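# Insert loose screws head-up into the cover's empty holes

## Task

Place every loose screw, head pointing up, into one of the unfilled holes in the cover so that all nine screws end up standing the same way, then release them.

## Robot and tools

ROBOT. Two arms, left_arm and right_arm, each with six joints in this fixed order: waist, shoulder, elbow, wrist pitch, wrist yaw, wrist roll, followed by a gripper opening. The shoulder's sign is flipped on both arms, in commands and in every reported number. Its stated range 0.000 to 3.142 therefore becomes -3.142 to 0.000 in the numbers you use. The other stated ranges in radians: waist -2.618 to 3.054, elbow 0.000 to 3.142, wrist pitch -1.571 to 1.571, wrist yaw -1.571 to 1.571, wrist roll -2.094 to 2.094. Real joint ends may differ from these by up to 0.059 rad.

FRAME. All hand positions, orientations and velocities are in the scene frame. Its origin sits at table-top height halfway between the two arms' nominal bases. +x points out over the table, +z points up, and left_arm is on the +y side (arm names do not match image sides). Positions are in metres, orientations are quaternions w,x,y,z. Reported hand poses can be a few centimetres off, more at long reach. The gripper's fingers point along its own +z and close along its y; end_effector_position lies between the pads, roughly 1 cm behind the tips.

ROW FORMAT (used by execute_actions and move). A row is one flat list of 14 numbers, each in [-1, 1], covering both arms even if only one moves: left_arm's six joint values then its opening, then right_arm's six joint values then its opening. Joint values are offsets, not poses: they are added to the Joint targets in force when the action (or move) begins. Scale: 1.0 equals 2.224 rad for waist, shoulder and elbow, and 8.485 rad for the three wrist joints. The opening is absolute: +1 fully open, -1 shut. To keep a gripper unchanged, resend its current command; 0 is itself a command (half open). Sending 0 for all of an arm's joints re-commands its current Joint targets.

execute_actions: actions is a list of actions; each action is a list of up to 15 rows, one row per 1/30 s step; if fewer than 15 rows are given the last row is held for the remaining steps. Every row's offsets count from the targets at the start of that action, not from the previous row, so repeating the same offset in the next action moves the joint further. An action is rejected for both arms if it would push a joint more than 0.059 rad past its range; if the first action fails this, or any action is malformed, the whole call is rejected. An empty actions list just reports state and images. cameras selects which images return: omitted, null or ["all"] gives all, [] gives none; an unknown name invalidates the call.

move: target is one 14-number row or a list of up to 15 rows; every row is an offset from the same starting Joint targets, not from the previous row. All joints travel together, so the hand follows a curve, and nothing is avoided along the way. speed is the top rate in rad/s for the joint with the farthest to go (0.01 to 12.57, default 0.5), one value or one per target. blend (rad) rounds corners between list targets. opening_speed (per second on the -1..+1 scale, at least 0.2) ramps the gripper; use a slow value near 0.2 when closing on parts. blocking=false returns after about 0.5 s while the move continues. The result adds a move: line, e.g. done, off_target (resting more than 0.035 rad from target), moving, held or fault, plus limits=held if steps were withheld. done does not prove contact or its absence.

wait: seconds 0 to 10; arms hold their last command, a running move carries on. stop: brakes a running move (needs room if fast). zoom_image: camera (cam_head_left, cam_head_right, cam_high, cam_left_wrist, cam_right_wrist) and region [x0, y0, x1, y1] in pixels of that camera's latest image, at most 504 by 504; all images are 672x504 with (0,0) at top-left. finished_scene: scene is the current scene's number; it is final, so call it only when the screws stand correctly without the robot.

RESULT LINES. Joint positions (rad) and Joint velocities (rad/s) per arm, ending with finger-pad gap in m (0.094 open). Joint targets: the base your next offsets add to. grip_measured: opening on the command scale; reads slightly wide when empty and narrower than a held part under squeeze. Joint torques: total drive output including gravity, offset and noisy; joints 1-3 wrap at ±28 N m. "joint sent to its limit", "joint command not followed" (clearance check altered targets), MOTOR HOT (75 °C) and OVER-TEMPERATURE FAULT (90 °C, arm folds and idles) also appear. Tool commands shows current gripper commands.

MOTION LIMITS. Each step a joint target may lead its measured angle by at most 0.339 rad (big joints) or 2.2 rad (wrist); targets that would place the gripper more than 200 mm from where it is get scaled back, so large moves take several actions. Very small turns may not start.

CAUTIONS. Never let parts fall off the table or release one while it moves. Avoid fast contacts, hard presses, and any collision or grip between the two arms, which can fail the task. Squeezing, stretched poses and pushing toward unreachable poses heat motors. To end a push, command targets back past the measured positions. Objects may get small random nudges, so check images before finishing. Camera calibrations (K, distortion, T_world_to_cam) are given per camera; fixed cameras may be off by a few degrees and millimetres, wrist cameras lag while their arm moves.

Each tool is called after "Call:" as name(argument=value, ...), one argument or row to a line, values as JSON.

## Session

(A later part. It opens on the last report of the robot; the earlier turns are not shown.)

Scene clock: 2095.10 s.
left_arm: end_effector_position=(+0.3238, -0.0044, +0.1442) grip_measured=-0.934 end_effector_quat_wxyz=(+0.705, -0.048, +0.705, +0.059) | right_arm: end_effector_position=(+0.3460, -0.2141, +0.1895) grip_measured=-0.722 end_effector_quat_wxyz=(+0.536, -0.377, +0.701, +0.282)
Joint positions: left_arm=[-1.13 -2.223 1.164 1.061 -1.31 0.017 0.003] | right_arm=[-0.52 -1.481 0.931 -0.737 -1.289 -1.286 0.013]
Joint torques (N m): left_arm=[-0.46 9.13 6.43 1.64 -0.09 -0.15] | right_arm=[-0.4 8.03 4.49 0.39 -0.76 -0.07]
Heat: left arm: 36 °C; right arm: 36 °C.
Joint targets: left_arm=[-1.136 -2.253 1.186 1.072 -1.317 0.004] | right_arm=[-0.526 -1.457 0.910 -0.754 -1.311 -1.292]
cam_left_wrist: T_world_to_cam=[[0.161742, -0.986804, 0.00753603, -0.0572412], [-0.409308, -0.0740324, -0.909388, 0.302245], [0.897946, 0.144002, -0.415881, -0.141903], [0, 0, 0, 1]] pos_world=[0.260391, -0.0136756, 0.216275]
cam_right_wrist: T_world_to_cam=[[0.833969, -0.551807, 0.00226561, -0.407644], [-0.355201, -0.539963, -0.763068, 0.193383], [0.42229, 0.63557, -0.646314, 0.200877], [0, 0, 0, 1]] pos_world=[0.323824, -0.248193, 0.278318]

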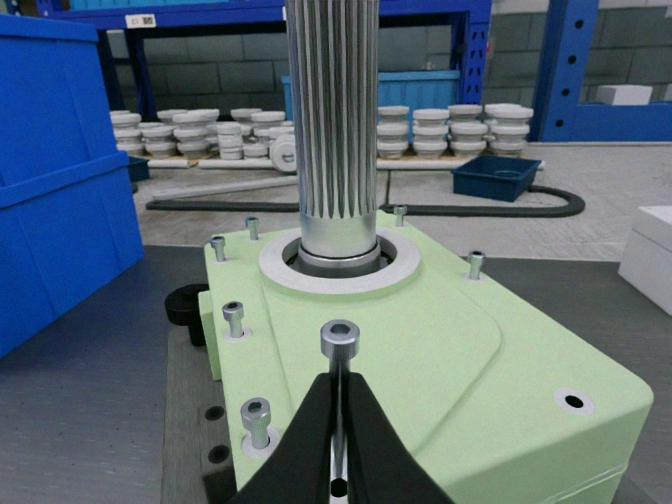

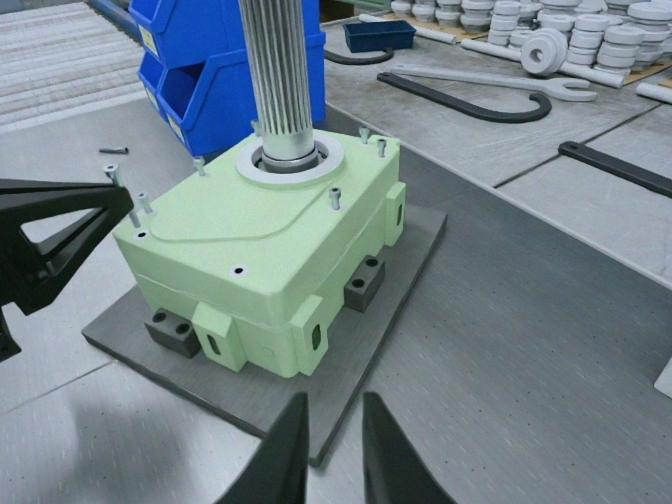

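Call:
execute_actions(
  actions=[
    [[0,-0.0038,0,0,0,0,-1,0,0,0,0,0,0,-0.72]],
  ],
  cameras=["cam_left_wrist","cam_right_wrist"],
)

Call:
zoom_image(
  camera="cam_right_wrist",
  region=[110, 190, 170, 250],
)

Call:
zoom_image(
  camera="cam_left_wrist",
  region=[310, 404, 370, 504],
)

Scene clock: 2104.87 s.
left_arm: end_effector_position=(+0.3239, -0.0046, +0.1402) grip_measured=-0.934 end_effector_quat_wxyz=(+0.704, -0.045, +0.706, +0.062) | right_arm: end_effector_position=(+0.3460, -0.2141, +0.1895) grip_measured=-0.722 end_effector_quat_wxyz=(+0.536, -0.377, +0.701, +0.282)
Joint positions: left_arm=[-1.13 -2.233 1.164 1.063 -1.31 0.017 0.003] | right_arm=[-0.52 -1.481 0.931 -0.737 -1.289 -1.286 0.013]
Joint torques (N m): left_arm=[-0.47 9.11 6.5 1.64 -0.11 -0.13] | right_arm=[-0.4 8.03 4.51 0.39 -0.76 -0.08]
Heat: left arm: 36 °C; right arm: 36 °C.
Joint targets: left_arm=[-1.136 -2.262 1.186 1.071 -1.317 0.004] | right_arm=[-0.526 -1.457 0.910 -0.754 -1.311 -1.292]
cam_left_wrist: T_world_to_cam=[[0.161789, -0.986825, -0.000181914, -0.0563322], [-0.412244, -0.0674196, -0.908576, 0.299554], [0.896593, 0.147073, -0.41772, -0.142864], [0, 0, 0, 1]] pos_world=[0.260694, -0.0143827, 0.21248]
cam_right_wrist: T_world_to_cam=[[0.833969, -0.551807, 0.00226561, -0.407644], [-0.355201, -0.539963, -0.763068, 0.193383], [0.42229, 0.63557, -0.646314, 0.200877], [0, 0, 0, 1]] pos_world=[0.323824, -0.248193, 0.278318]

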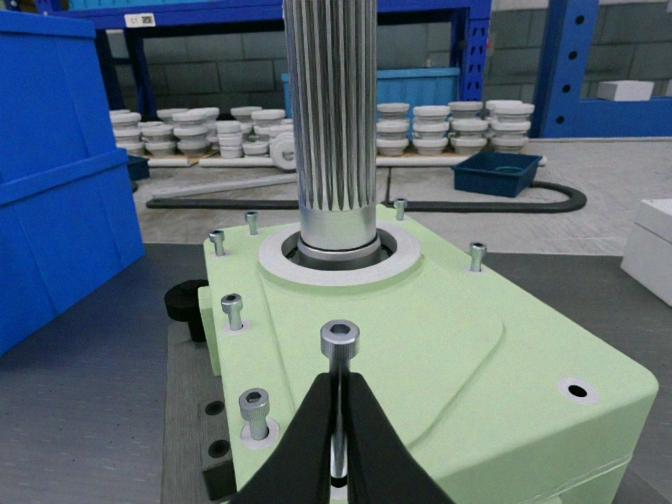

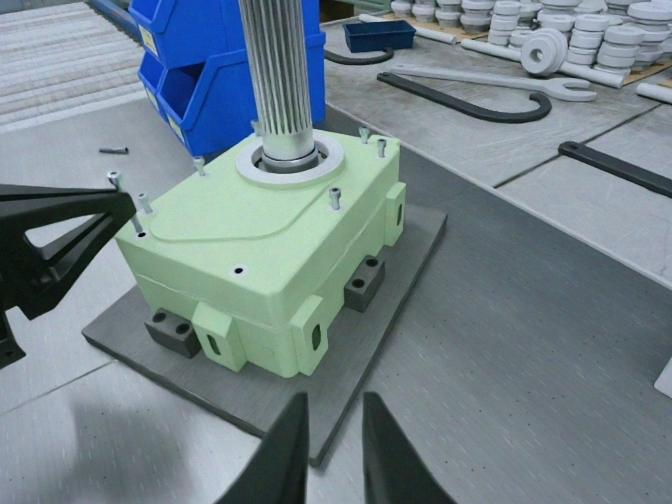

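Scaled by 8.400 (camera's finer frame: 960x720).

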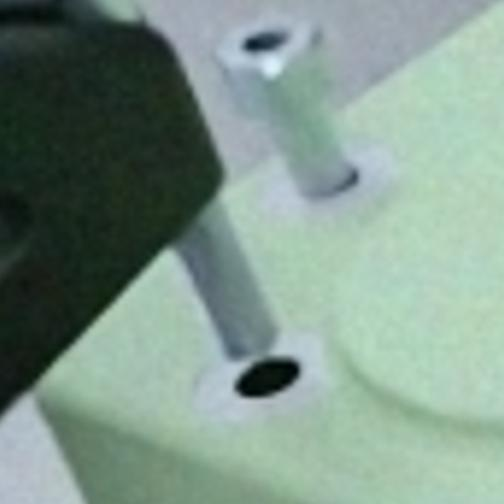

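Scaled by 5.040 (camera's finer frame: 960x720).

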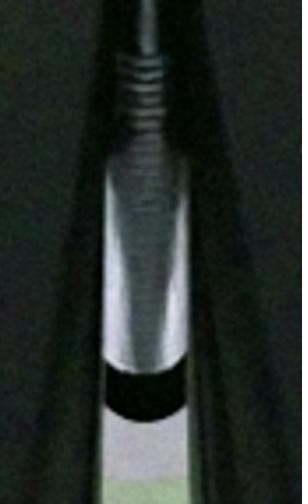

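Call:
execute_actions(
  actions=[
    [[0,-0.0045,0,0,0,0,-1,0,0,0,0,0,0,-0.72]],
  ],
  cameras=["cam_left_wrist","cam_right_wrist"],
)

Call:
zoom_image(
  camera="cam_right_wrist",
  region=[110, 190, 170, 250],
)

Call:
zoom_image(
  camera="cam_left_wrist",
  region=[310, 404, 370, 504],
)

Scene clock: 2120.77 s.
left_arm: end_effector_position=(+0.3239, -0.0047, +0.1359) grip_measured=-0.934 end_effector_quat_wxyz=(+0.703, -0.043, +0.707, +0.065) | right_arm: end_effector_position=(+0.3460, -0.2141, +0.1895) grip_measured=-0.722 end_effector_quat_wxyz=(+0.536, -0.377, +0.701, +0.282)
Joint positions: left_arm=[-1.13 -2.242 1.164 1.064 -1.31 0.017 0.003] | right_arm=[-0.52 -1.481 0.931 -0.737 -1.289 -1.286 0.013]
Joint torques (N m): left_arm=[-0.43 9.03 6.48 1.56 -0.11 -0.12] | right_arm=[-0.4 8.03 4.49 0.39 -0.76 -0.07]
Heat: left arm: 37 °C; right arm: 35 °C.
Joint targets: left_arm=[-1.136 -2.272 1.186 1.071 -1.317 0.004] | right_arm=[-0.526 -1.457 0.910 -0.754 -1.311 -1.292]
cam_left_wrist: T_world_to_cam=[[0.162076, -0.98674, -0.00872465, -0.0553748], [-0.415388, -0.0602038, -0.90765, 0.296557], [0.895089, 0.150732, -0.419637, -0.143937], [0, 0, 0, 1]] pos_world=[0.260997, -0.0150907, 0.208286]
cam_right_wrist: T_world_to_cam=[[0.833969, -0.551807, 0.00226561, -0.407644], [-0.355201, -0.539963, -0.763068, 0.193383], [0.42229, 0.63557, -0.646314, 0.200877], [0, 0, 0, 1]] pos_world=[0.323824, -0.248193, 0.278318]

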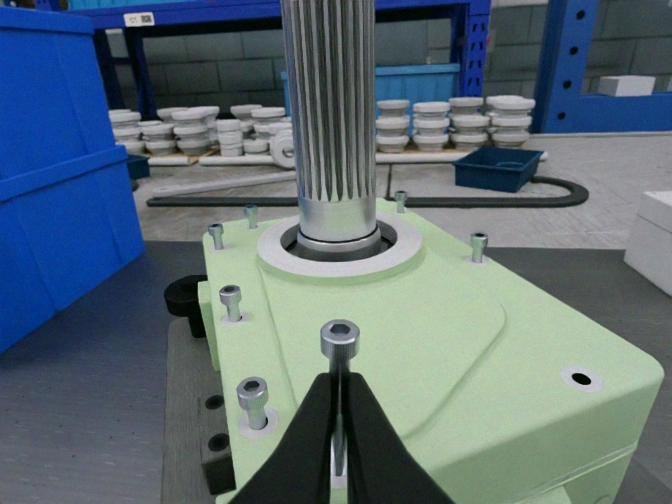

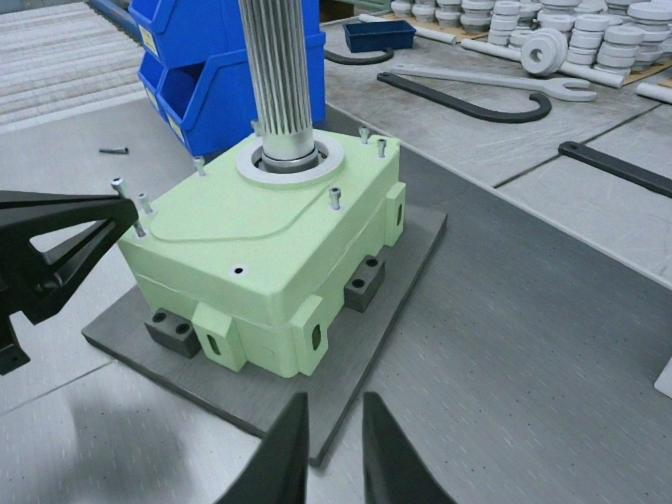

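Scaled by 8.400 (camera's finer frame: 960x720).

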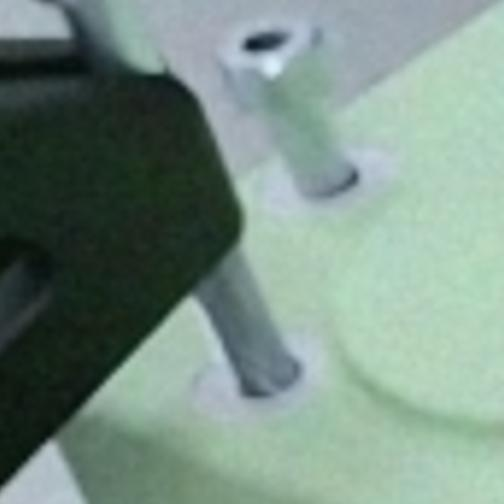

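Scaled by 5.040 (camera's finer frame: 960x720).

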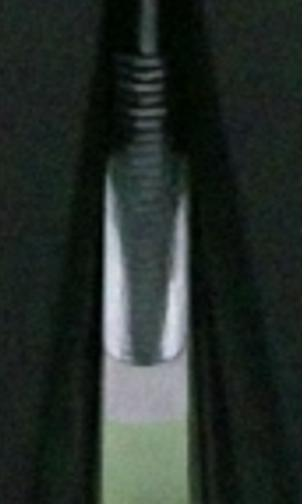

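Call:
execute_actions(
  actions=[
    [[0,-0.003,0,0,0,0,-1,0,0,0,0,0,0,-0.72],[0,-0.0072,0,0,0,0,-1,0,0,0,0,0,0,-0.72]],
  ],
  cameras=["cam_left_wrist","cam_right_wrist"],
)

Call:
zoom_image(
  camera="cam_right_wrist",
  region=[100, 160, 180, 250],
)

Scene clock: 2130.10 s.
left_arm: end_effector_position=(+0.3241, -0.0050, +0.1290) grip_measured=-0.934 end_effector_quat_wxyz=(+0.701, -0.038, +0.709, +0.069) | right_arm: end_effector_position=(+0.3460, -0.2141, +0.1895) grip_measured=-0.722 end_effector_quat_wxyz=(+0.536, -0.377, +0.701, +0.282)
Joint positions: left_arm=[-1.13 -2.259 1.165 1.065 -1.311 0.017 0.003] | right_arm=[-0.52 -1.481 0.931 -0.737 -1.289 -1.286 0.013]
Joint torques (N m): left_arm=[-0.43 9.39 6.12 1.58 -0.12 -0.16] | right_arm=[-0.42 8.05 4.49 0.39 -0.76 -0.07]
Heat: left arm: 36 °C; right arm: 35 °C.
Joint targets: left_arm=[-1.136 -2.288 1.185 1.071 -1.317 0.004] | right_arm=[-0.526 -1.457 0.910 -0.754 -1.311 -1.292]
cam_left_wrist: T_world_to_cam=[[0.16246, -0.986478, -0.0216085, -0.0543247], [-0.420337, -0.0493778, -0.906024, 0.2918], [0.892706, 0.156276, -0.422675, -0.145762], [0, 0, 0, 1]] pos_world=[0.261603, -0.0164027, 0.201594]
cam_right_wrist: T_world_to_cam=[[0.833969, -0.551807, 0.00226561, -0.407644], [-0.355201, -0.539963, -0.763068, 0.193383], [0.42229, 0.63557, -0.646314, 0.200877], [0, 0, 0, 1]] pos_world=[0.323824, -0.248193, 0.278318]

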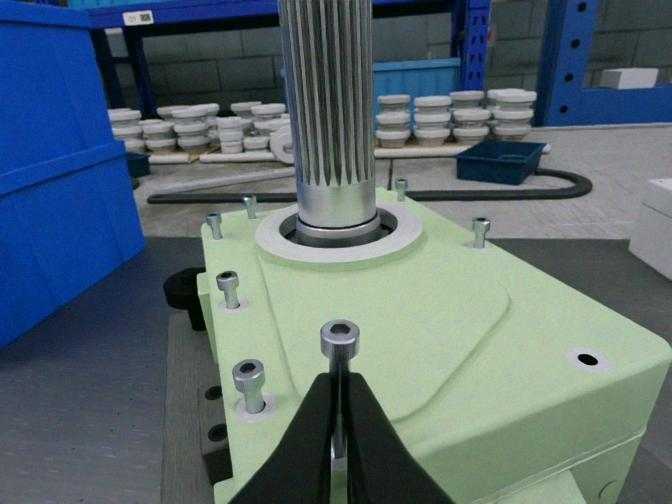

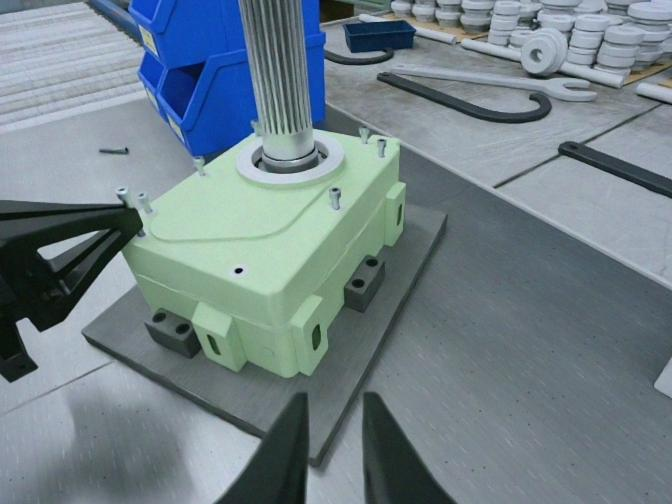

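Scaled by 5.600 (camera's finer frame: 960x720).

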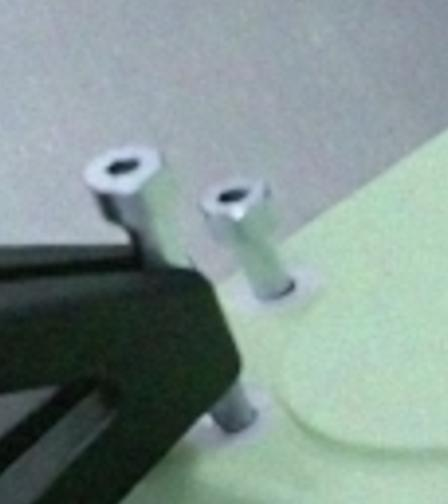

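Call:
move(
  target=[0,0,0,0,0,0,-0.7,0,0,0,0,0,0,-0.72],
  opening_speed=0.5,
  cameras=["cam_left_wrist","cam_right_wrist"],
)

Call:
zoom_image(
  camera="cam_right_wrist",
  region=[100, 160, 180, 250],
)

Scene clock: 2136.63 s.
left_arm: end_effector_position=(+0.3241, -0.0049, +0.1290) grip_measured=-0.703 end_effector_quat_wxyz=(+0.701, -0.038, +0.709, +0.069) | right_arm: end_effector_position=(+0.3460, -0.2141, +0.1895) grip_measured=-0.722 end_effector_quat_wxyz=(+0.536, -0.377, +0.701, +0.282)
Joint positions: left_arm=[-1.13 -2.259 1.165 1.065 -1.311 0.017 0.014] | right_arm=[-0.52 -1.481 0.931 -0.737 -1.289 -1.286 0.013]
Joint torques (N m): left_arm=[-0.38 9.22 6.24 1.57 -0.09 -0.14] | right_arm=[-0.42 8.03 4.49 0.39 -0.76 -0.07]
Heat: left arm: 36 °C; right arm: 35 °C.
Joint targets: left_arm=[-1.136 -2.288 1.185 1.071 -1.317 0.004] | right_arm=[-0.526 -1.457 0.910 -0.754 -1.311 -1.292]
move: done
cam_left_wrist: T_world_to_cam=[[0.162767, -0.986427, -0.0216469, -0.0542979], [-0.420226, -0.0494568, -0.90607, 0.291784], [0.892702, 0.156575, -0.422573, -0.145792], [0, 0, 0, 1]] pos_world=[0.261602, -0.0163027, 0.201594]
cam_right_wrist: T_world_to_cam=[[0.833969, -0.551807, 0.00226561, -0.407644], [-0.355201, -0.539963, -0.763068, 0.193383], [0.42229, 0.63557, -0.646314, 0.200877], [0, 0, 0, 1]] pos_world=[0.323824, -0.248193, 0.278318]

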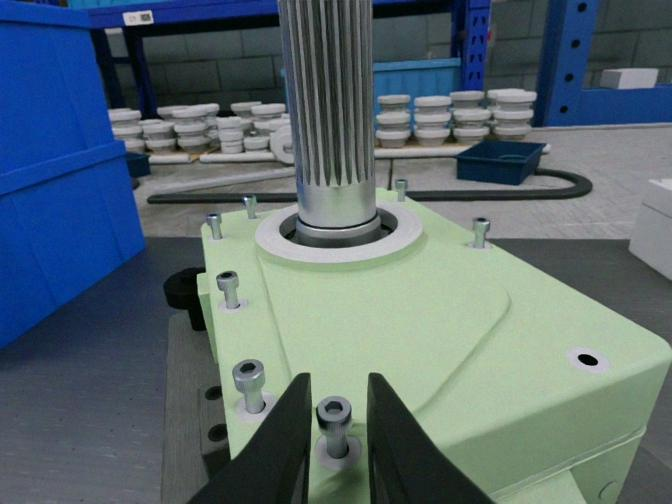

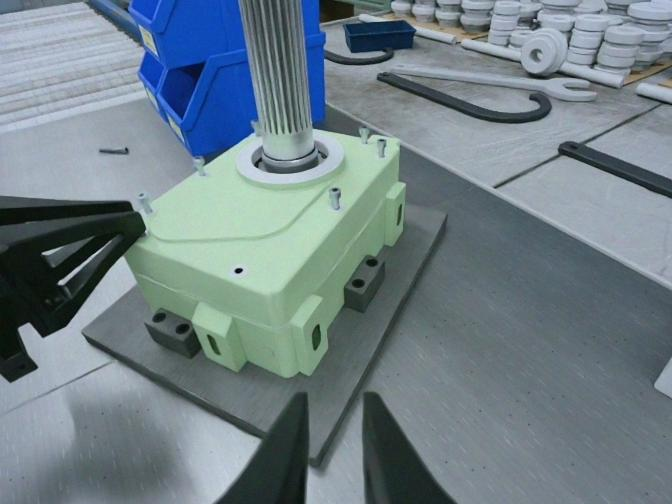

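Scaled by 5.600 (camera's finer frame: 960x720).

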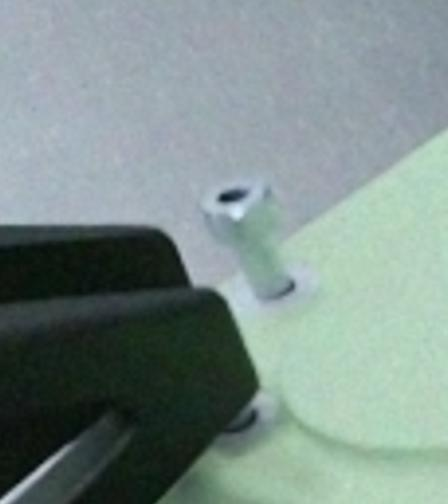

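Call:
move(
  target=[
    [0,0.1025,0,0,0,0,-0.7,0,0,0,0,0,0,-0.72],
    [0,0.3768,0.0742,-0.1144,0,0,-0.7,0,0,0,0,0,0,-0.72],
    [0.567,0.3768,0.0742,-0.2559,0.1552,0.0972,-0.7,0,0,0,0,0,0,-0.72],
    [0.567,0.1025,0.1924,-0.2529,0.1552,0.0972,-0.4,0,0,0,0,0,0,-0.72],
  ],
  speed=[0.3,0.7,1.0,0.6],
  blend=[0.02,0.08,0.08,0],
  cameras=["cam_left_wrist","cam_right_wrist","cam_high"],
)

Call:
zoom_image(
  camera="cam_right_wrist",
  region=[90, 110, 270, 290],
)

Scene clock: 2180.20 s.
left_arm: end_effector_position=(+0.3713, +0.3963, +0.0537) grip_measured=-0.403 end_effector_quat_wxyz=(+0.018, +0.356, +0.934, +0.012) | right_arm: end_effector_position=(+0.3460, -0.2141, +0.1895) grip_measured=-0.722 end_effector_quat_wxyz=(+0.536, -0.377, +0.701, +0.282)
Joint positions: left_arm=[0.126 -2.038 1.588 -1.078 -0.005 0.826 0.028] | right_arm=[-0.52 -1.481 0.931 -0.737 -1.289 -1.286 0.013]
Joint torques (N m): left_arm=[-0.12 8.75 7.41 0.61 0.05 0] | right_arm=[-0.42 8.03 4.51 0.39 -0.76 -0.07]
Heat: left arm: 36 °C; right arm: 35 °C.
Joint targets: left_arm=[0.126 -2.060 1.614 -1.074 0.000 0.829] | right_arm=[-0.526 -1.457 0.910 -0.754 -1.311 -1.292]
move: done
cam_left_wrist: T_world_to_cam=[[-0.646996, -0.761112, -0.0458885, 0.544915], [-0.712512, 0.582058, 0.391836, 0.0517758], [-0.271521, 0.286213, -0.91889, 0.125077], [0, 0, 0, 1]] pos_world=[0.42341, 0.348806, 0.11965]
cam_right_wrist: T_world_to_cam=[[0.833969, -0.551807, 0.00226561, -0.407644], [-0.355201, -0.539963, -0.763068, 0.193383], [0.42229, 0.63557, -0.646314, 0.200877], [0, 0, 0, 1]] pos_world=[0.323824, -0.248193, 0.278318]
Images, in order (width x height): cam_high 672x504, cam_left_wrist 672x504, cam_right_wrist 672x504.

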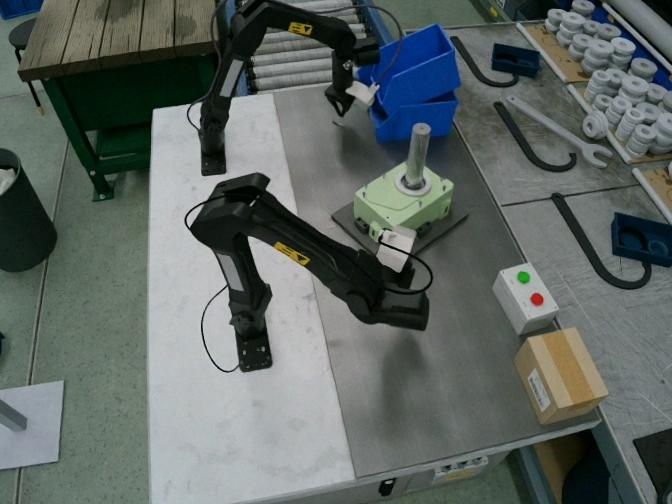

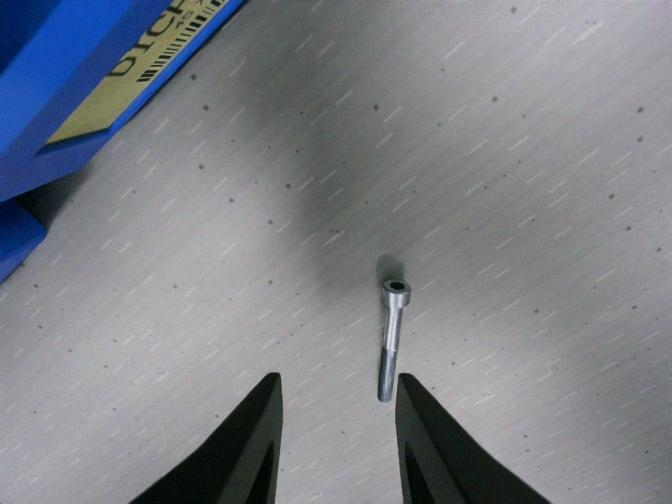

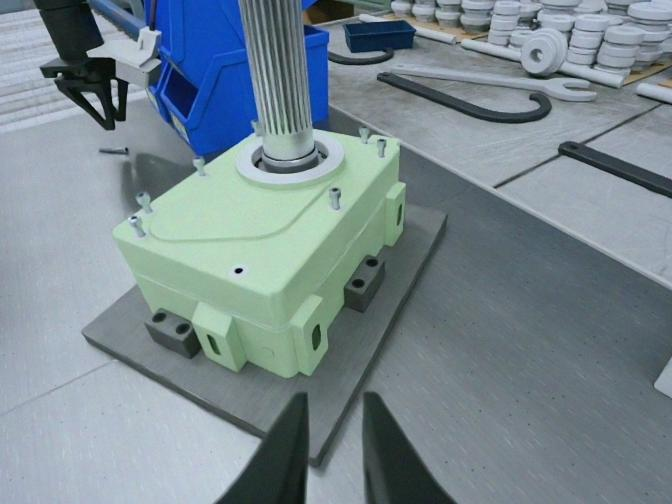

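Scaled by 2.800 (camera's finer frame: 960x720).

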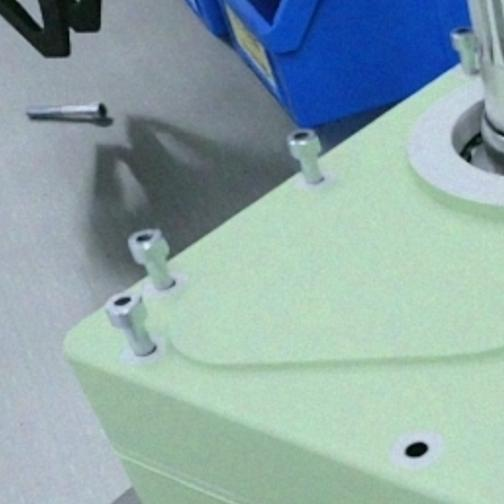

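Call:
move(
  target=[
    [-0.0088,0.0495,0,0,0,0.0037,-0.4,0,0,0,0,0,0,-0.72],
    [-0.0088,0.0495,-0.0935,0.018,0,0.0037,-0.4,0,0,0,0,0,0,-0.72],
  ],
  speed=0.3,
  cameras=["cam_left_wrist"],
)

Scene clock: 2200.10 s.
left_arm: end_effector_position=(+0.3577, +0.3890, +0.0351) grip_measured=-0.403 end_effector_quat_wxyz=(+0.032, +0.374, +0.927, +0.019) | right_arm: end_effector_position=(+0.3460, -0.2141, +0.1895) grip_measured=-0.722 end_effector_quat_wxyz=(+0.536, -0.377, +0.701, +0.282)
Joint positions: left_arm=[0.11 -1.974 1.417 -0.938 -0.005 0.85 0.028] | right_arm=[-0.52 -1.481 0.931 -0.737 -1.289 -1.286 0.013]
Joint torques (N m): left_arm=[-0.39 12.59 4.33 0.82 0.04 0.07] | right_arm=[-0.4 8.03 4.51 0.39 -0.76 -0.07]
Heat: left arm: 36 °C; right arm: 35 °C.
Joint targets: left_arm=[0.106 -1.950 1.406 -0.921 0.000 0.860] | right_arm=[-0.526 -1.457 0.910 -0.754 -1.311 -1.292]
move: done
cam_left_wrist: T_world_to_cam=[[-0.67479, -0.734683, -0.0700018, 0.5301], [-0.701043, 0.608456, 0.371913, 0.0400124], [-0.230645, 0.300037, -0.925624, 0.0864936], [0, 0, 0, 1]] pos_world=[0.405706, 0.339158, 0.102287]

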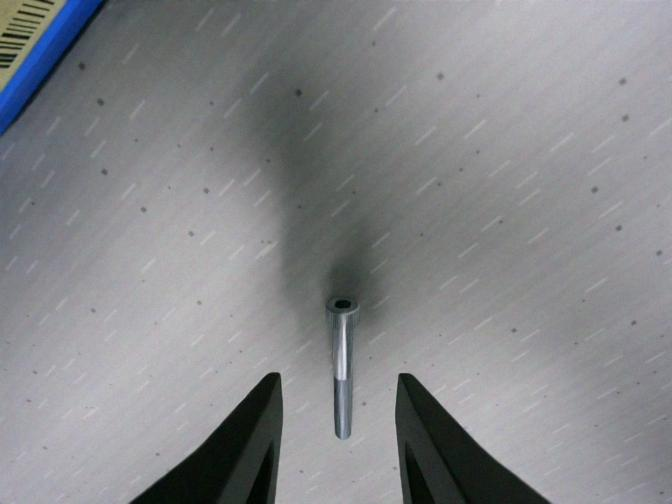

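Call:
move(
  target=[0.0003,-0.0391,0,0.0014,0,0,-0.4,0,0,0,0,0,0,-0.72],
  speed=0.15,
  cameras=["cam_left_wrist"],
)

Scene clock: 2213.33 s.
left_arm: end_effector_position=(+0.3570, +0.3889, +0.0209) grip_measured=-0.403 end_effector_quat_wxyz=(+0.020, +0.375, +0.927, +0.013) | right_arm: end_effector_position=(+0.3460, -0.2141, +0.1895) grip_measured=-0.722 end_effector_quat_wxyz=(+0.536, -0.377, +0.701, +0.282)
Joint positions: left_arm=[0.11 -2.014 1.417 -0.926 -0.005 0.85 0.028] | right_arm=[-0.52 -1.481 0.931 -0.737 -1.289 -1.286 0.013]
Joint torques (N m): left_arm=[-0.23 8.39 4.25 0.77 0.08 0.08] | right_arm=[-0.42 8.05 4.51 0.39 -0.76 -0.07]
Heat: left arm: 38 °C; right arm: 35 °C.
Joint targets: left_arm=[0.106 -2.037 1.406 -0.910 0.000 0.860] | right_arm=[-0.526 -1.457 0.910 -0.754 -1.311 -1.292]
move: done
cam_left_wrist: T_world_to_cam=[[-0.676432, -0.734837, -0.0495444, 0.528846], [-0.690472, 0.609308, 0.389863, 0.0403826], [-0.256298, 0.297924, -0.919539, 0.0830813], [0, 0, 0, 1]] pos_world=[0.406905, 0.339258, 0.0868542]

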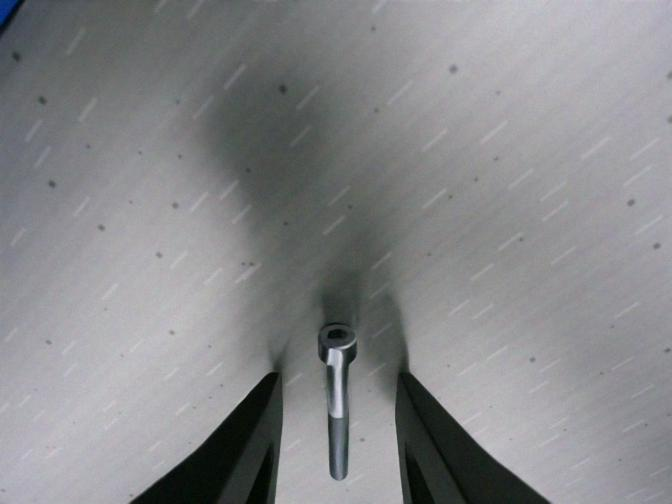

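Call:
move(
  target=[0,0,0,0,0,0,-1,0,0,0,0,0,0,-0.72],
  opening_speed=0.8,
  cameras=["cam_left_wrist"],
)

Scene clock: 2219.77 s.
left_arm: end_effector_position=(+0.3572, +0.3889, +0.0209) grip_measured=-0.933 end_effector_quat_wxyz=(+0.020, +0.375, +0.927, +0.013) | right_arm: end_effector_position=(+0.3460, -0.2141, +0.1895) grip_measured=-0.722 end_effector_quat_wxyz=(+0.536, -0.377, +0.701, +0.282)
Joint positions: left_arm=[0.11 -2.014 1.417 -0.926 -0.005 0.85 0.003] | right_arm=[-0.52 -1.481 0.931 -0.737 -1.289 -1.286 0.013]
Joint torques (N m): left_arm=[-0.39 8.35 4.38 0.74 0.04 0.06] | right_arm=[-0.4 8.03 4.51 0.39 -0.76 -0.07]
Heat: left arm: 37 °C; right arm: 35 °C.
Joint targets: left_arm=[0.106 -2.037 1.406 -0.910 0.000 0.860] | right_arm=[-0.526 -1.457 0.910 -0.754 -1.311 -1.292]
move: done
cam_left_wrist: T_world_to_cam=[[-0.676369, -0.734853, -0.0501585, 0.528952], [-0.690788, 0.60923, 0.389423, 0.0406058], [-0.255611, 0.298043, -0.919692, 0.0828935], [0, 0, 0, 1]] pos_world=[0.407005, 0.339258, 0.0869551]

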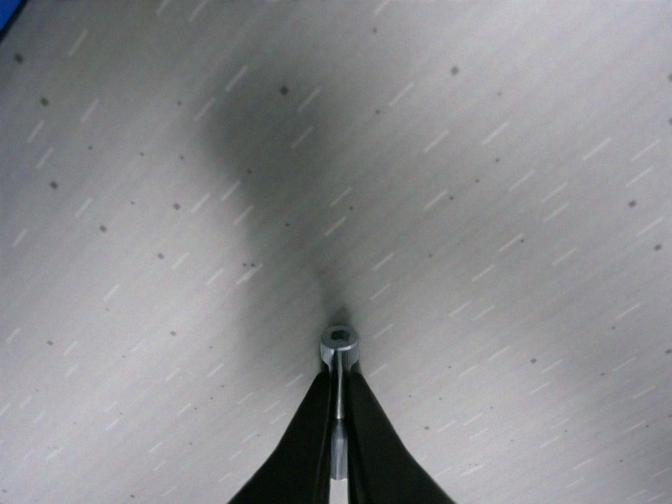

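Call:
move(
  target=[
    [0,0.0391,0.0931,-0.0194,0,0,-1,0,0,0,0,0,0,-0.72],
    [0,0.2639,-0.0252,-0.0224,0,0,-1,0,0,0,0,0,0,-0.72],
    [-0.5661,0.2639,-0.0252,0.119,-0.154,-0.1009,-1,0,0,0,0,0,0,-0.72],
    [-0.5661,-0.1246,0.1758,0.1688,-0.154,-0.1009,-1,0,0,0,0,0,0,-0.72],
    [-0.5661,-0.1801,0.107,0.1975,-0.154,-0.1009,-1,0,0,0,0,0,0,-0.72],
  ],
  speed=[0.4,0.7,1.0,0.7,0.3],
  blend=[0.02,0.08,0.08,0.03,0],
  cameras=["cam_left_wrist","cam_right_wrist","cam_head_left"],
)

Call:
zoom_image(
  camera="cam_right_wrist",
  region=[180, 180, 280, 300],
)

Call:
zoom_image(
  camera="cam_left_wrist",
  region=[310, 404, 370, 504],
)

Scene clock: 2260.10 s.
left_arm: end_effector_position=(+0.3468, -0.0914, +0.1710) grip_measured=-0.935 end_effector_quat_wxyz=(+0.705, -0.036, +0.706, +0.048) | right_arm: end_effector_position=(+0.3460, -0.2141, +0.1895) grip_measured=-0.722 end_effector_quat_wxyz=(+0.536, -0.377, +0.701, +0.282)
Joint positions: left_arm=[-1.154 -2.409 1.655 0.754 -1.301 0.017 0.003] | right_arm=[-0.52 -1.481 0.931 -0.737 -1.289 -1.286 0.013]
Joint torques (N m): left_arm=[0.05 11.7 4.86 1.66 -0.12 -0.15] | right_arm=[-0.4 8.03 4.51 0.39 -0.76 -0.07]
Heat: left arm: 36 °C; right arm: 35 °C.
Joint targets: left_arm=[-1.153 -2.438 1.644 0.766 -1.307 0.004] | right_arm=[-0.526 -1.457 0.910 -0.754 -1.311 -1.292]
move: done
cam_left_wrist: T_world_to_cam=[[0.129301, -0.991589, 0.00569414, -0.135951], [-0.412222, -0.0589735, -0.909173, 0.332011], [0.901862, 0.115209, -0.41638, -0.142788], [0, 0, 0, 1]] pos_world=[0.283216, -0.0987774, 0.243176]
cam_right_wrist: T_world_to_cam=[[0.834038, -0.551701, 0.00263052, -0.407741], [-0.354909, -0.540175, -0.763054, 0.193232], [0.422398, 0.635482, -0.64633, 0.200825], [0, 0, 0, 1]] pos_world=[0.323823, -0.248192, 0.278318]
Images, in order (width x height): cam_head_left 672x504, cam_left_wrist 672x504, cam_right_wrist 672x504.

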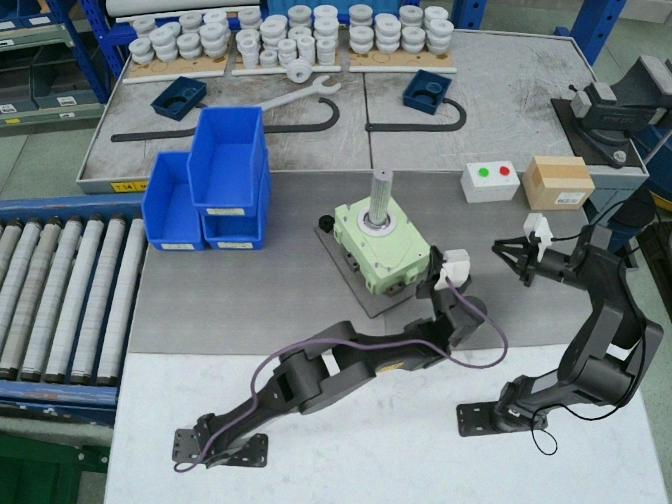

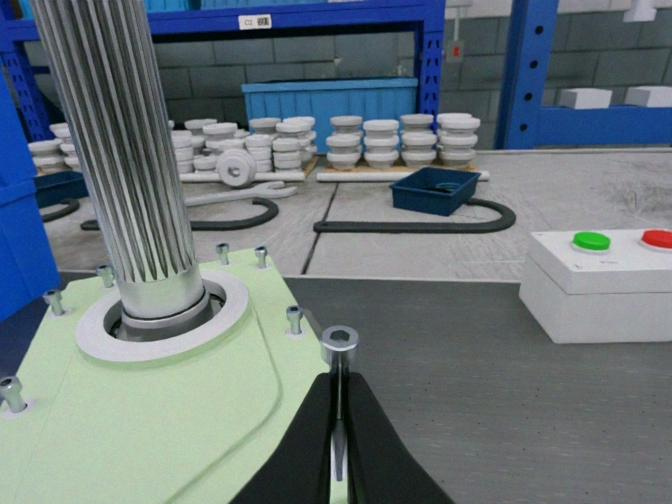

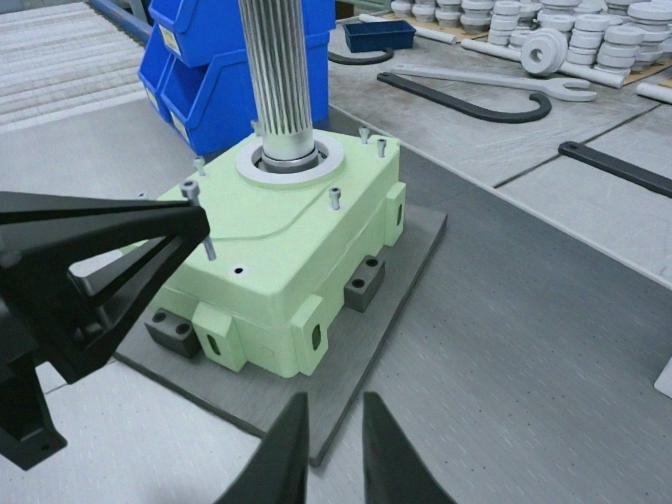

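Scaled by 4.200 (camera's finer frame: 960x720).

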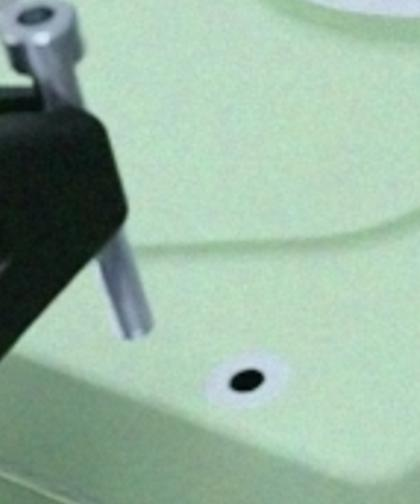

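Scaled by 5.040 (camera's finer frame: 960x720).

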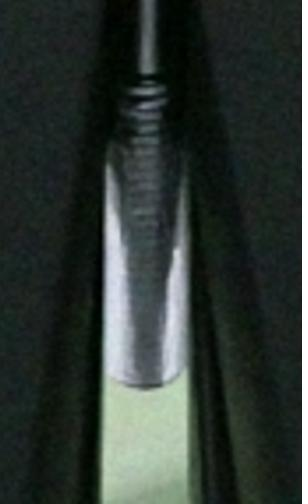

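Call:
move(
  target=[0.0181,-0.009,-0.0139,0.006,0,0,-1,0,0,0,0,0,0,-0.72],
  speed=0.2,
  cameras=["cam_left_wrist","cam_right_wrist"],
)

Call:
zoom_image(
  camera="cam_right_wrist",
  region=[200, 220, 260, 280],
)

Call:
zoom_image(
  camera="cam_left_wrist",
  region=[310, 404, 370, 504],
)

Scene clock: 2282.80 s.
left_arm: end_effector_position=(+0.3642, -0.0726, +0.1593) grip_measured=-0.935 end_effector_quat_wxyz=(+0.705, -0.053, +0.705, +0.061) | right_arm: end_effector_position=(+0.3460, -0.2141, +0.1895) grip_measured=-0.722 end_effector_quat_wxyz=(+0.536, -0.377, +0.701, +0.282)
Joint positions: left_arm=[-1.112 -2.424 1.626 0.804 -1.301 0.017 0.003] | right_arm=[-0.52 -1.481 0.931 -0.737 -1.289 -1.286 0.013]
Joint velocities: left_arm=[within noise] | right_arm=[0.012 0.007 -0.002 -0.11 0.007 0.154 -0.001]
Joint torques (N m): left_arm=[-0.17 11.18 4.52 1.65 -0.1 -0.12] | right_arm=[-0.42 8.03 4.49 0.39 -0.76 -0.07]
Heat: left arm: 36 °C; right arm: 35 °C.
Joint targets: left_arm=[-1.113 -2.457 1.613 0.817 -1.307 0.004] | right_arm=[-0.526 -1.457 0.910 -0.754 -1.311 -1.292]
move: done
cam_left_wrist: T_world_to_cam=[[0.171108, -0.985175, 0.0123707, -0.135362], [-0.406758, -0.0820719, -0.909842, 0.325973], [0.897368, 0.15065, -0.414771, -0.161504], [0, 0, 0, 1]] pos_world=[0.300682, -0.0822713, 0.231271]
cam_right_wrist: T_world_to_cam=[[0.834038, -0.551701, 0.00263052, -0.407741], [-0.354909, -0.540175, -0.763054, 0.193232], [0.422398, 0.635482, -0.64633, 0.200825], [0, 0, 0, 1]] pos_world=[0.323823, -0.248192, 0.278318]

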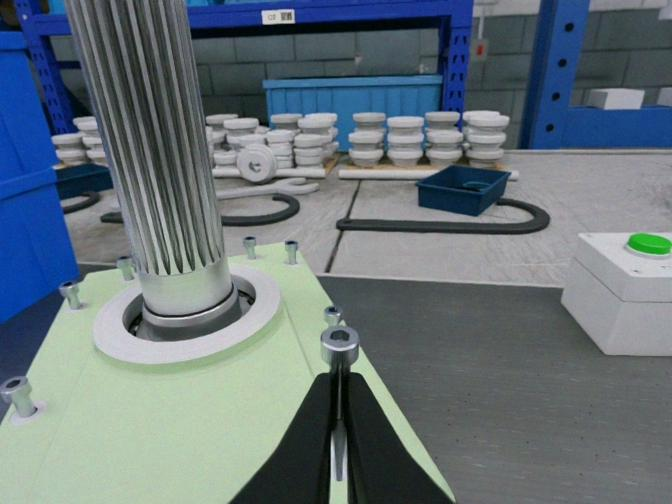

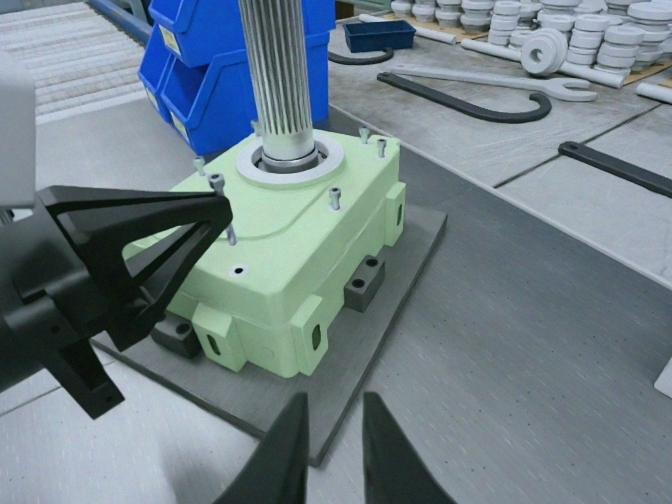

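Scaled by 8.400 (camera's finer frame: 960x720).

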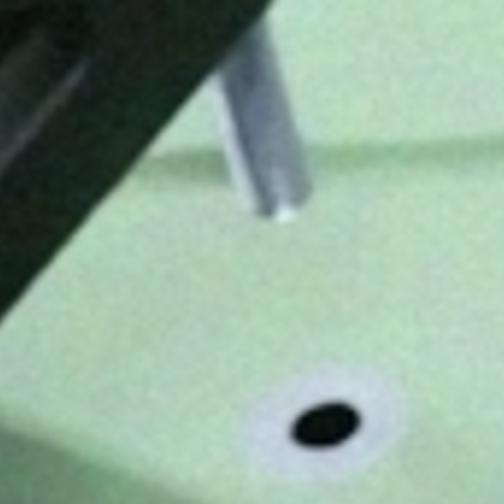

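Scaled by 5.040 (camera's finer frame: 960x720).

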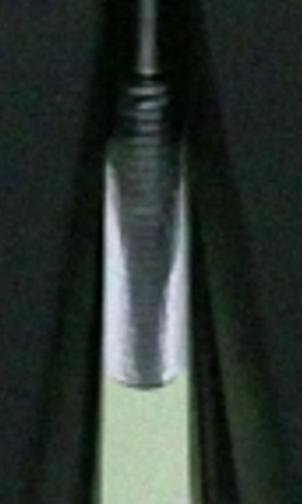

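Call:
move(
  target=[-0.0024,-0.0103,-0.0072,0.0041,0,0,-1,0,0,0,0,0,0,-0.72],
  speed=0.15,
  cameras=["cam_left_wrist","cam_right_wrist"],
)

Call:
zoom_image(
  camera="cam_right_wrist",
  region=[210, 240, 260, 290],
)

Call:
zoom_image(
  camera="cam_left_wrist",
  region=[310, 404, 370, 504],
)

Scene clock: 2302.47 s.
left_arm: end_effector_position=(+0.3636, -0.0713, +0.1460) grip_measured=-0.935 end_effector_quat_wxyz=(+0.705, -0.052, +0.705, +0.062) | right_arm: end_effector_position=(+0.3460, -0.2141, +0.1895) grip_measured=-0.722 end_effector_quat_wxyz=(+0.536, -0.377, +0.701, +0.282)
Joint positions: left_arm=[-1.112 -2.447 1.61 0.839 -1.301 0.017 0.003] | right_arm=[-0.52 -1.481 0.931 -0.737 -1.289 -1.286 0.013]
Joint torques (N m): left_arm=[-0.5 11.28 4.51 1.65 -0.11 -0.15] | right_arm=[-0.4 8.05 4.51 0.39 -0.76 -0.07]
Heat: left arm: 37 °C; right arm: 35 °C.
Joint targets: left_arm=[-1.118 -2.480 1.597 0.852 -1.307 0.004] | right_arm=[-0.526 -1.457 0.910 -0.754 -1.311 -1.292]
move: done
cam_left_wrist: T_world_to_cam=[[0.171184, -0.985201, 0.00869557, -0.133273], [-0.408215, -0.0789568, -0.909465, 0.314502], [0.896692, 0.152136, -0.41569, -0.166261], [0, 0, 0, 1]] pos_world=[0.300284, -0.0811746, 0.218074]
cam_right_wrist: T_world_to_cam=[[0.834038, -0.551701, 0.00263052, -0.407741], [-0.354909, -0.540175, -0.763054, 0.193232], [0.422398, 0.635482, -0.64633, 0.200825], [0, 0, 0, 1]] pos_world=[0.323823, -0.248192, 0.278318]

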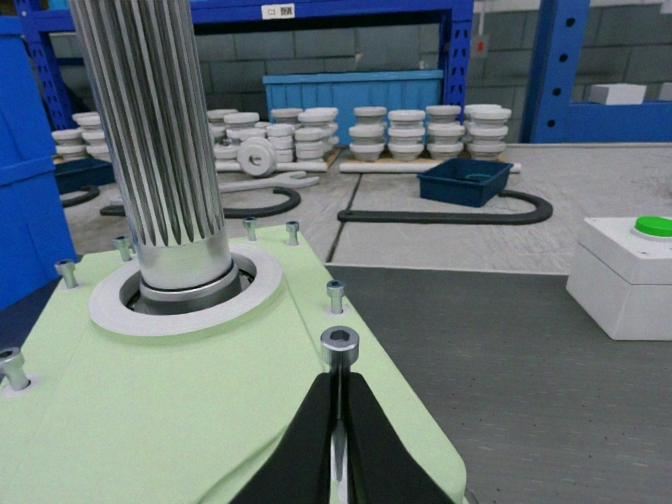

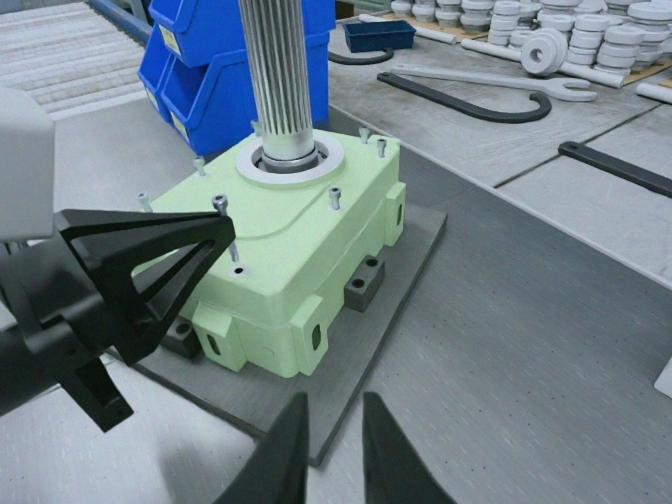

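Scaled by 10.080 (camera's finer frame: 960x720).

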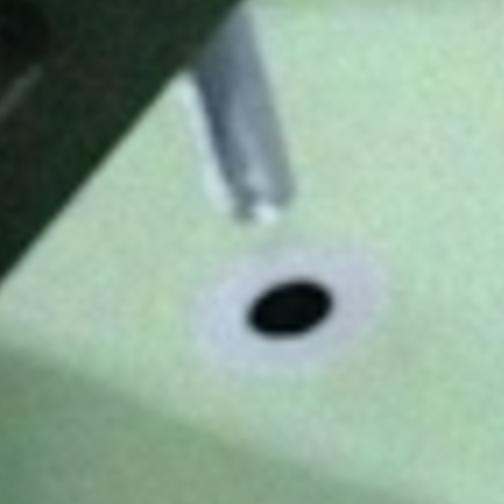

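Scaled by 5.040 (camera's finer frame: 960x720).

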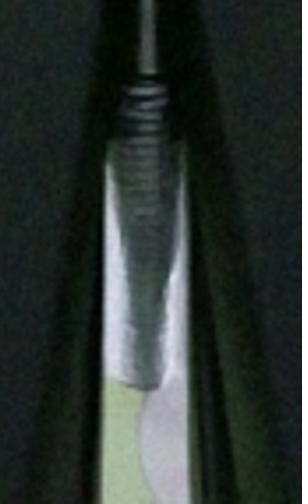

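Call:
move(
  target=[-0.0019,-0.0031,0.0247,-0.005,0,0,-1,0,0,0,0,0,0,-0.72],
  speed=0.15,
  cameras=["cam_left_wrist","cam_right_wrist"],
)

Call:
zoom_image(
  camera="cam_right_wrist",
  region=[210, 240, 260, 290],
)

Call:
zoom_image(
  camera="cam_left_wrist",
  region=[310, 404, 370, 504],
)

Scene clock: 2326.87 s.
left_arm: end_effector_position=(+0.3627, -0.0751, +0.1482) grip_measured=-0.935 end_effector_quat_wxyz=(+0.705, -0.052, +0.705, +0.059) | right_arm: end_effector_position=(+0.3460, -0.2141, +0.1895) grip_measured=-0.722 end_effector_quat_wxyz=(+0.536, -0.377, +0.701, +0.282)
Joint positions: left_arm=[-1.116 -2.451 1.626 0.831 -1.301 0.017 0.003] | right_arm=[-0.52 -1.481 0.931 -0.737 -1.289 -1.286 0.013]
Joint torques (N m): left_arm=[-0.47 11.06 7.6 1.34 -0.09 -0.17] | right_arm=[-0.4 8.05 4.51 0.39 -0.76 -0.07]
Heat: left arm: 37 °C; right arm: 35 °C.
Joint targets: left_arm=[-1.122 -2.487 1.651 0.809 -1.307 0.004] | right_arm=[-0.526 -1.457 0.910 -0.754 -1.311 -1.292]
move: off_target (left_arm); left_arm: the shoulder is farthest, 0.036 rad from its target
cam_left_wrist: T_world_to_cam=[[0.167042, -0.985872, 0.0123764, -0.135897], [-0.407101, -0.0803992, -0.909838, 0.315376], [0.897979, 0.146942, -0.41478, -0.165031], [0, 0, 0, 1]] pos_world=[0.299285, -0.0843712, 0.220171]
cam_right_wrist: T_world_to_cam=[[0.834038, -0.551701, 0.00263052, -0.407741], [-0.354909, -0.540175, -0.763054, 0.193232], [0.422398, 0.635482, -0.64633, 0.200825], [0, 0, 0, 1]] pos_world=[0.323823, -0.248192, 0.278318]

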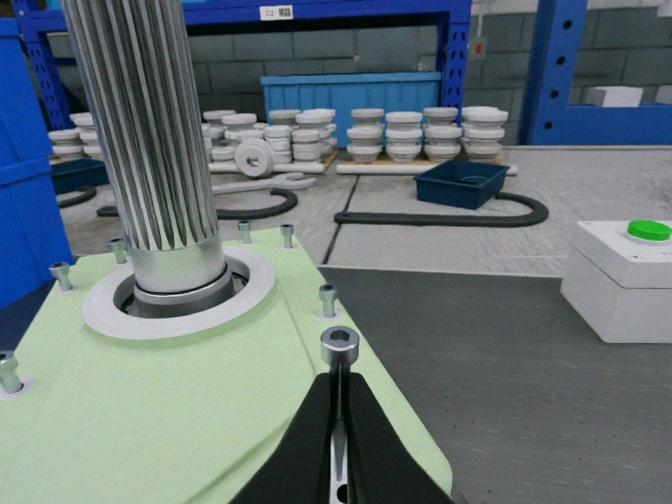

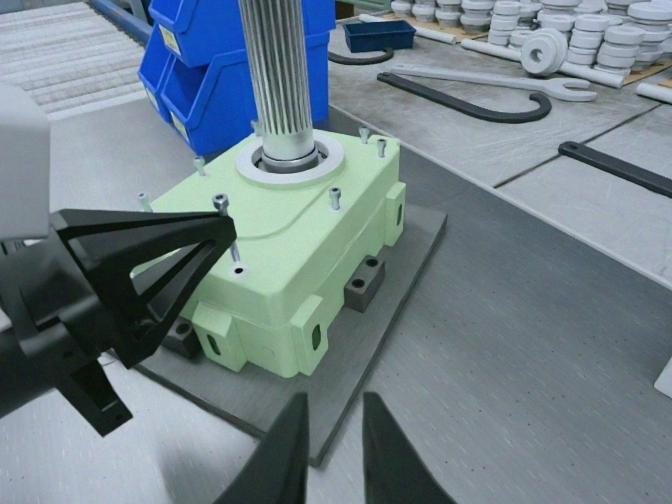

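Scaled by 10.080 (camera's finer frame: 960x720).

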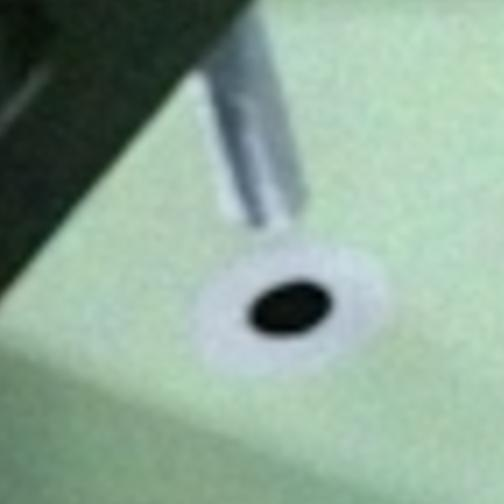

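Scaled by 5.040 (camera's finer frame: 960x720).

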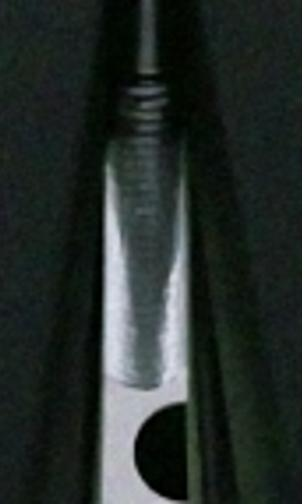

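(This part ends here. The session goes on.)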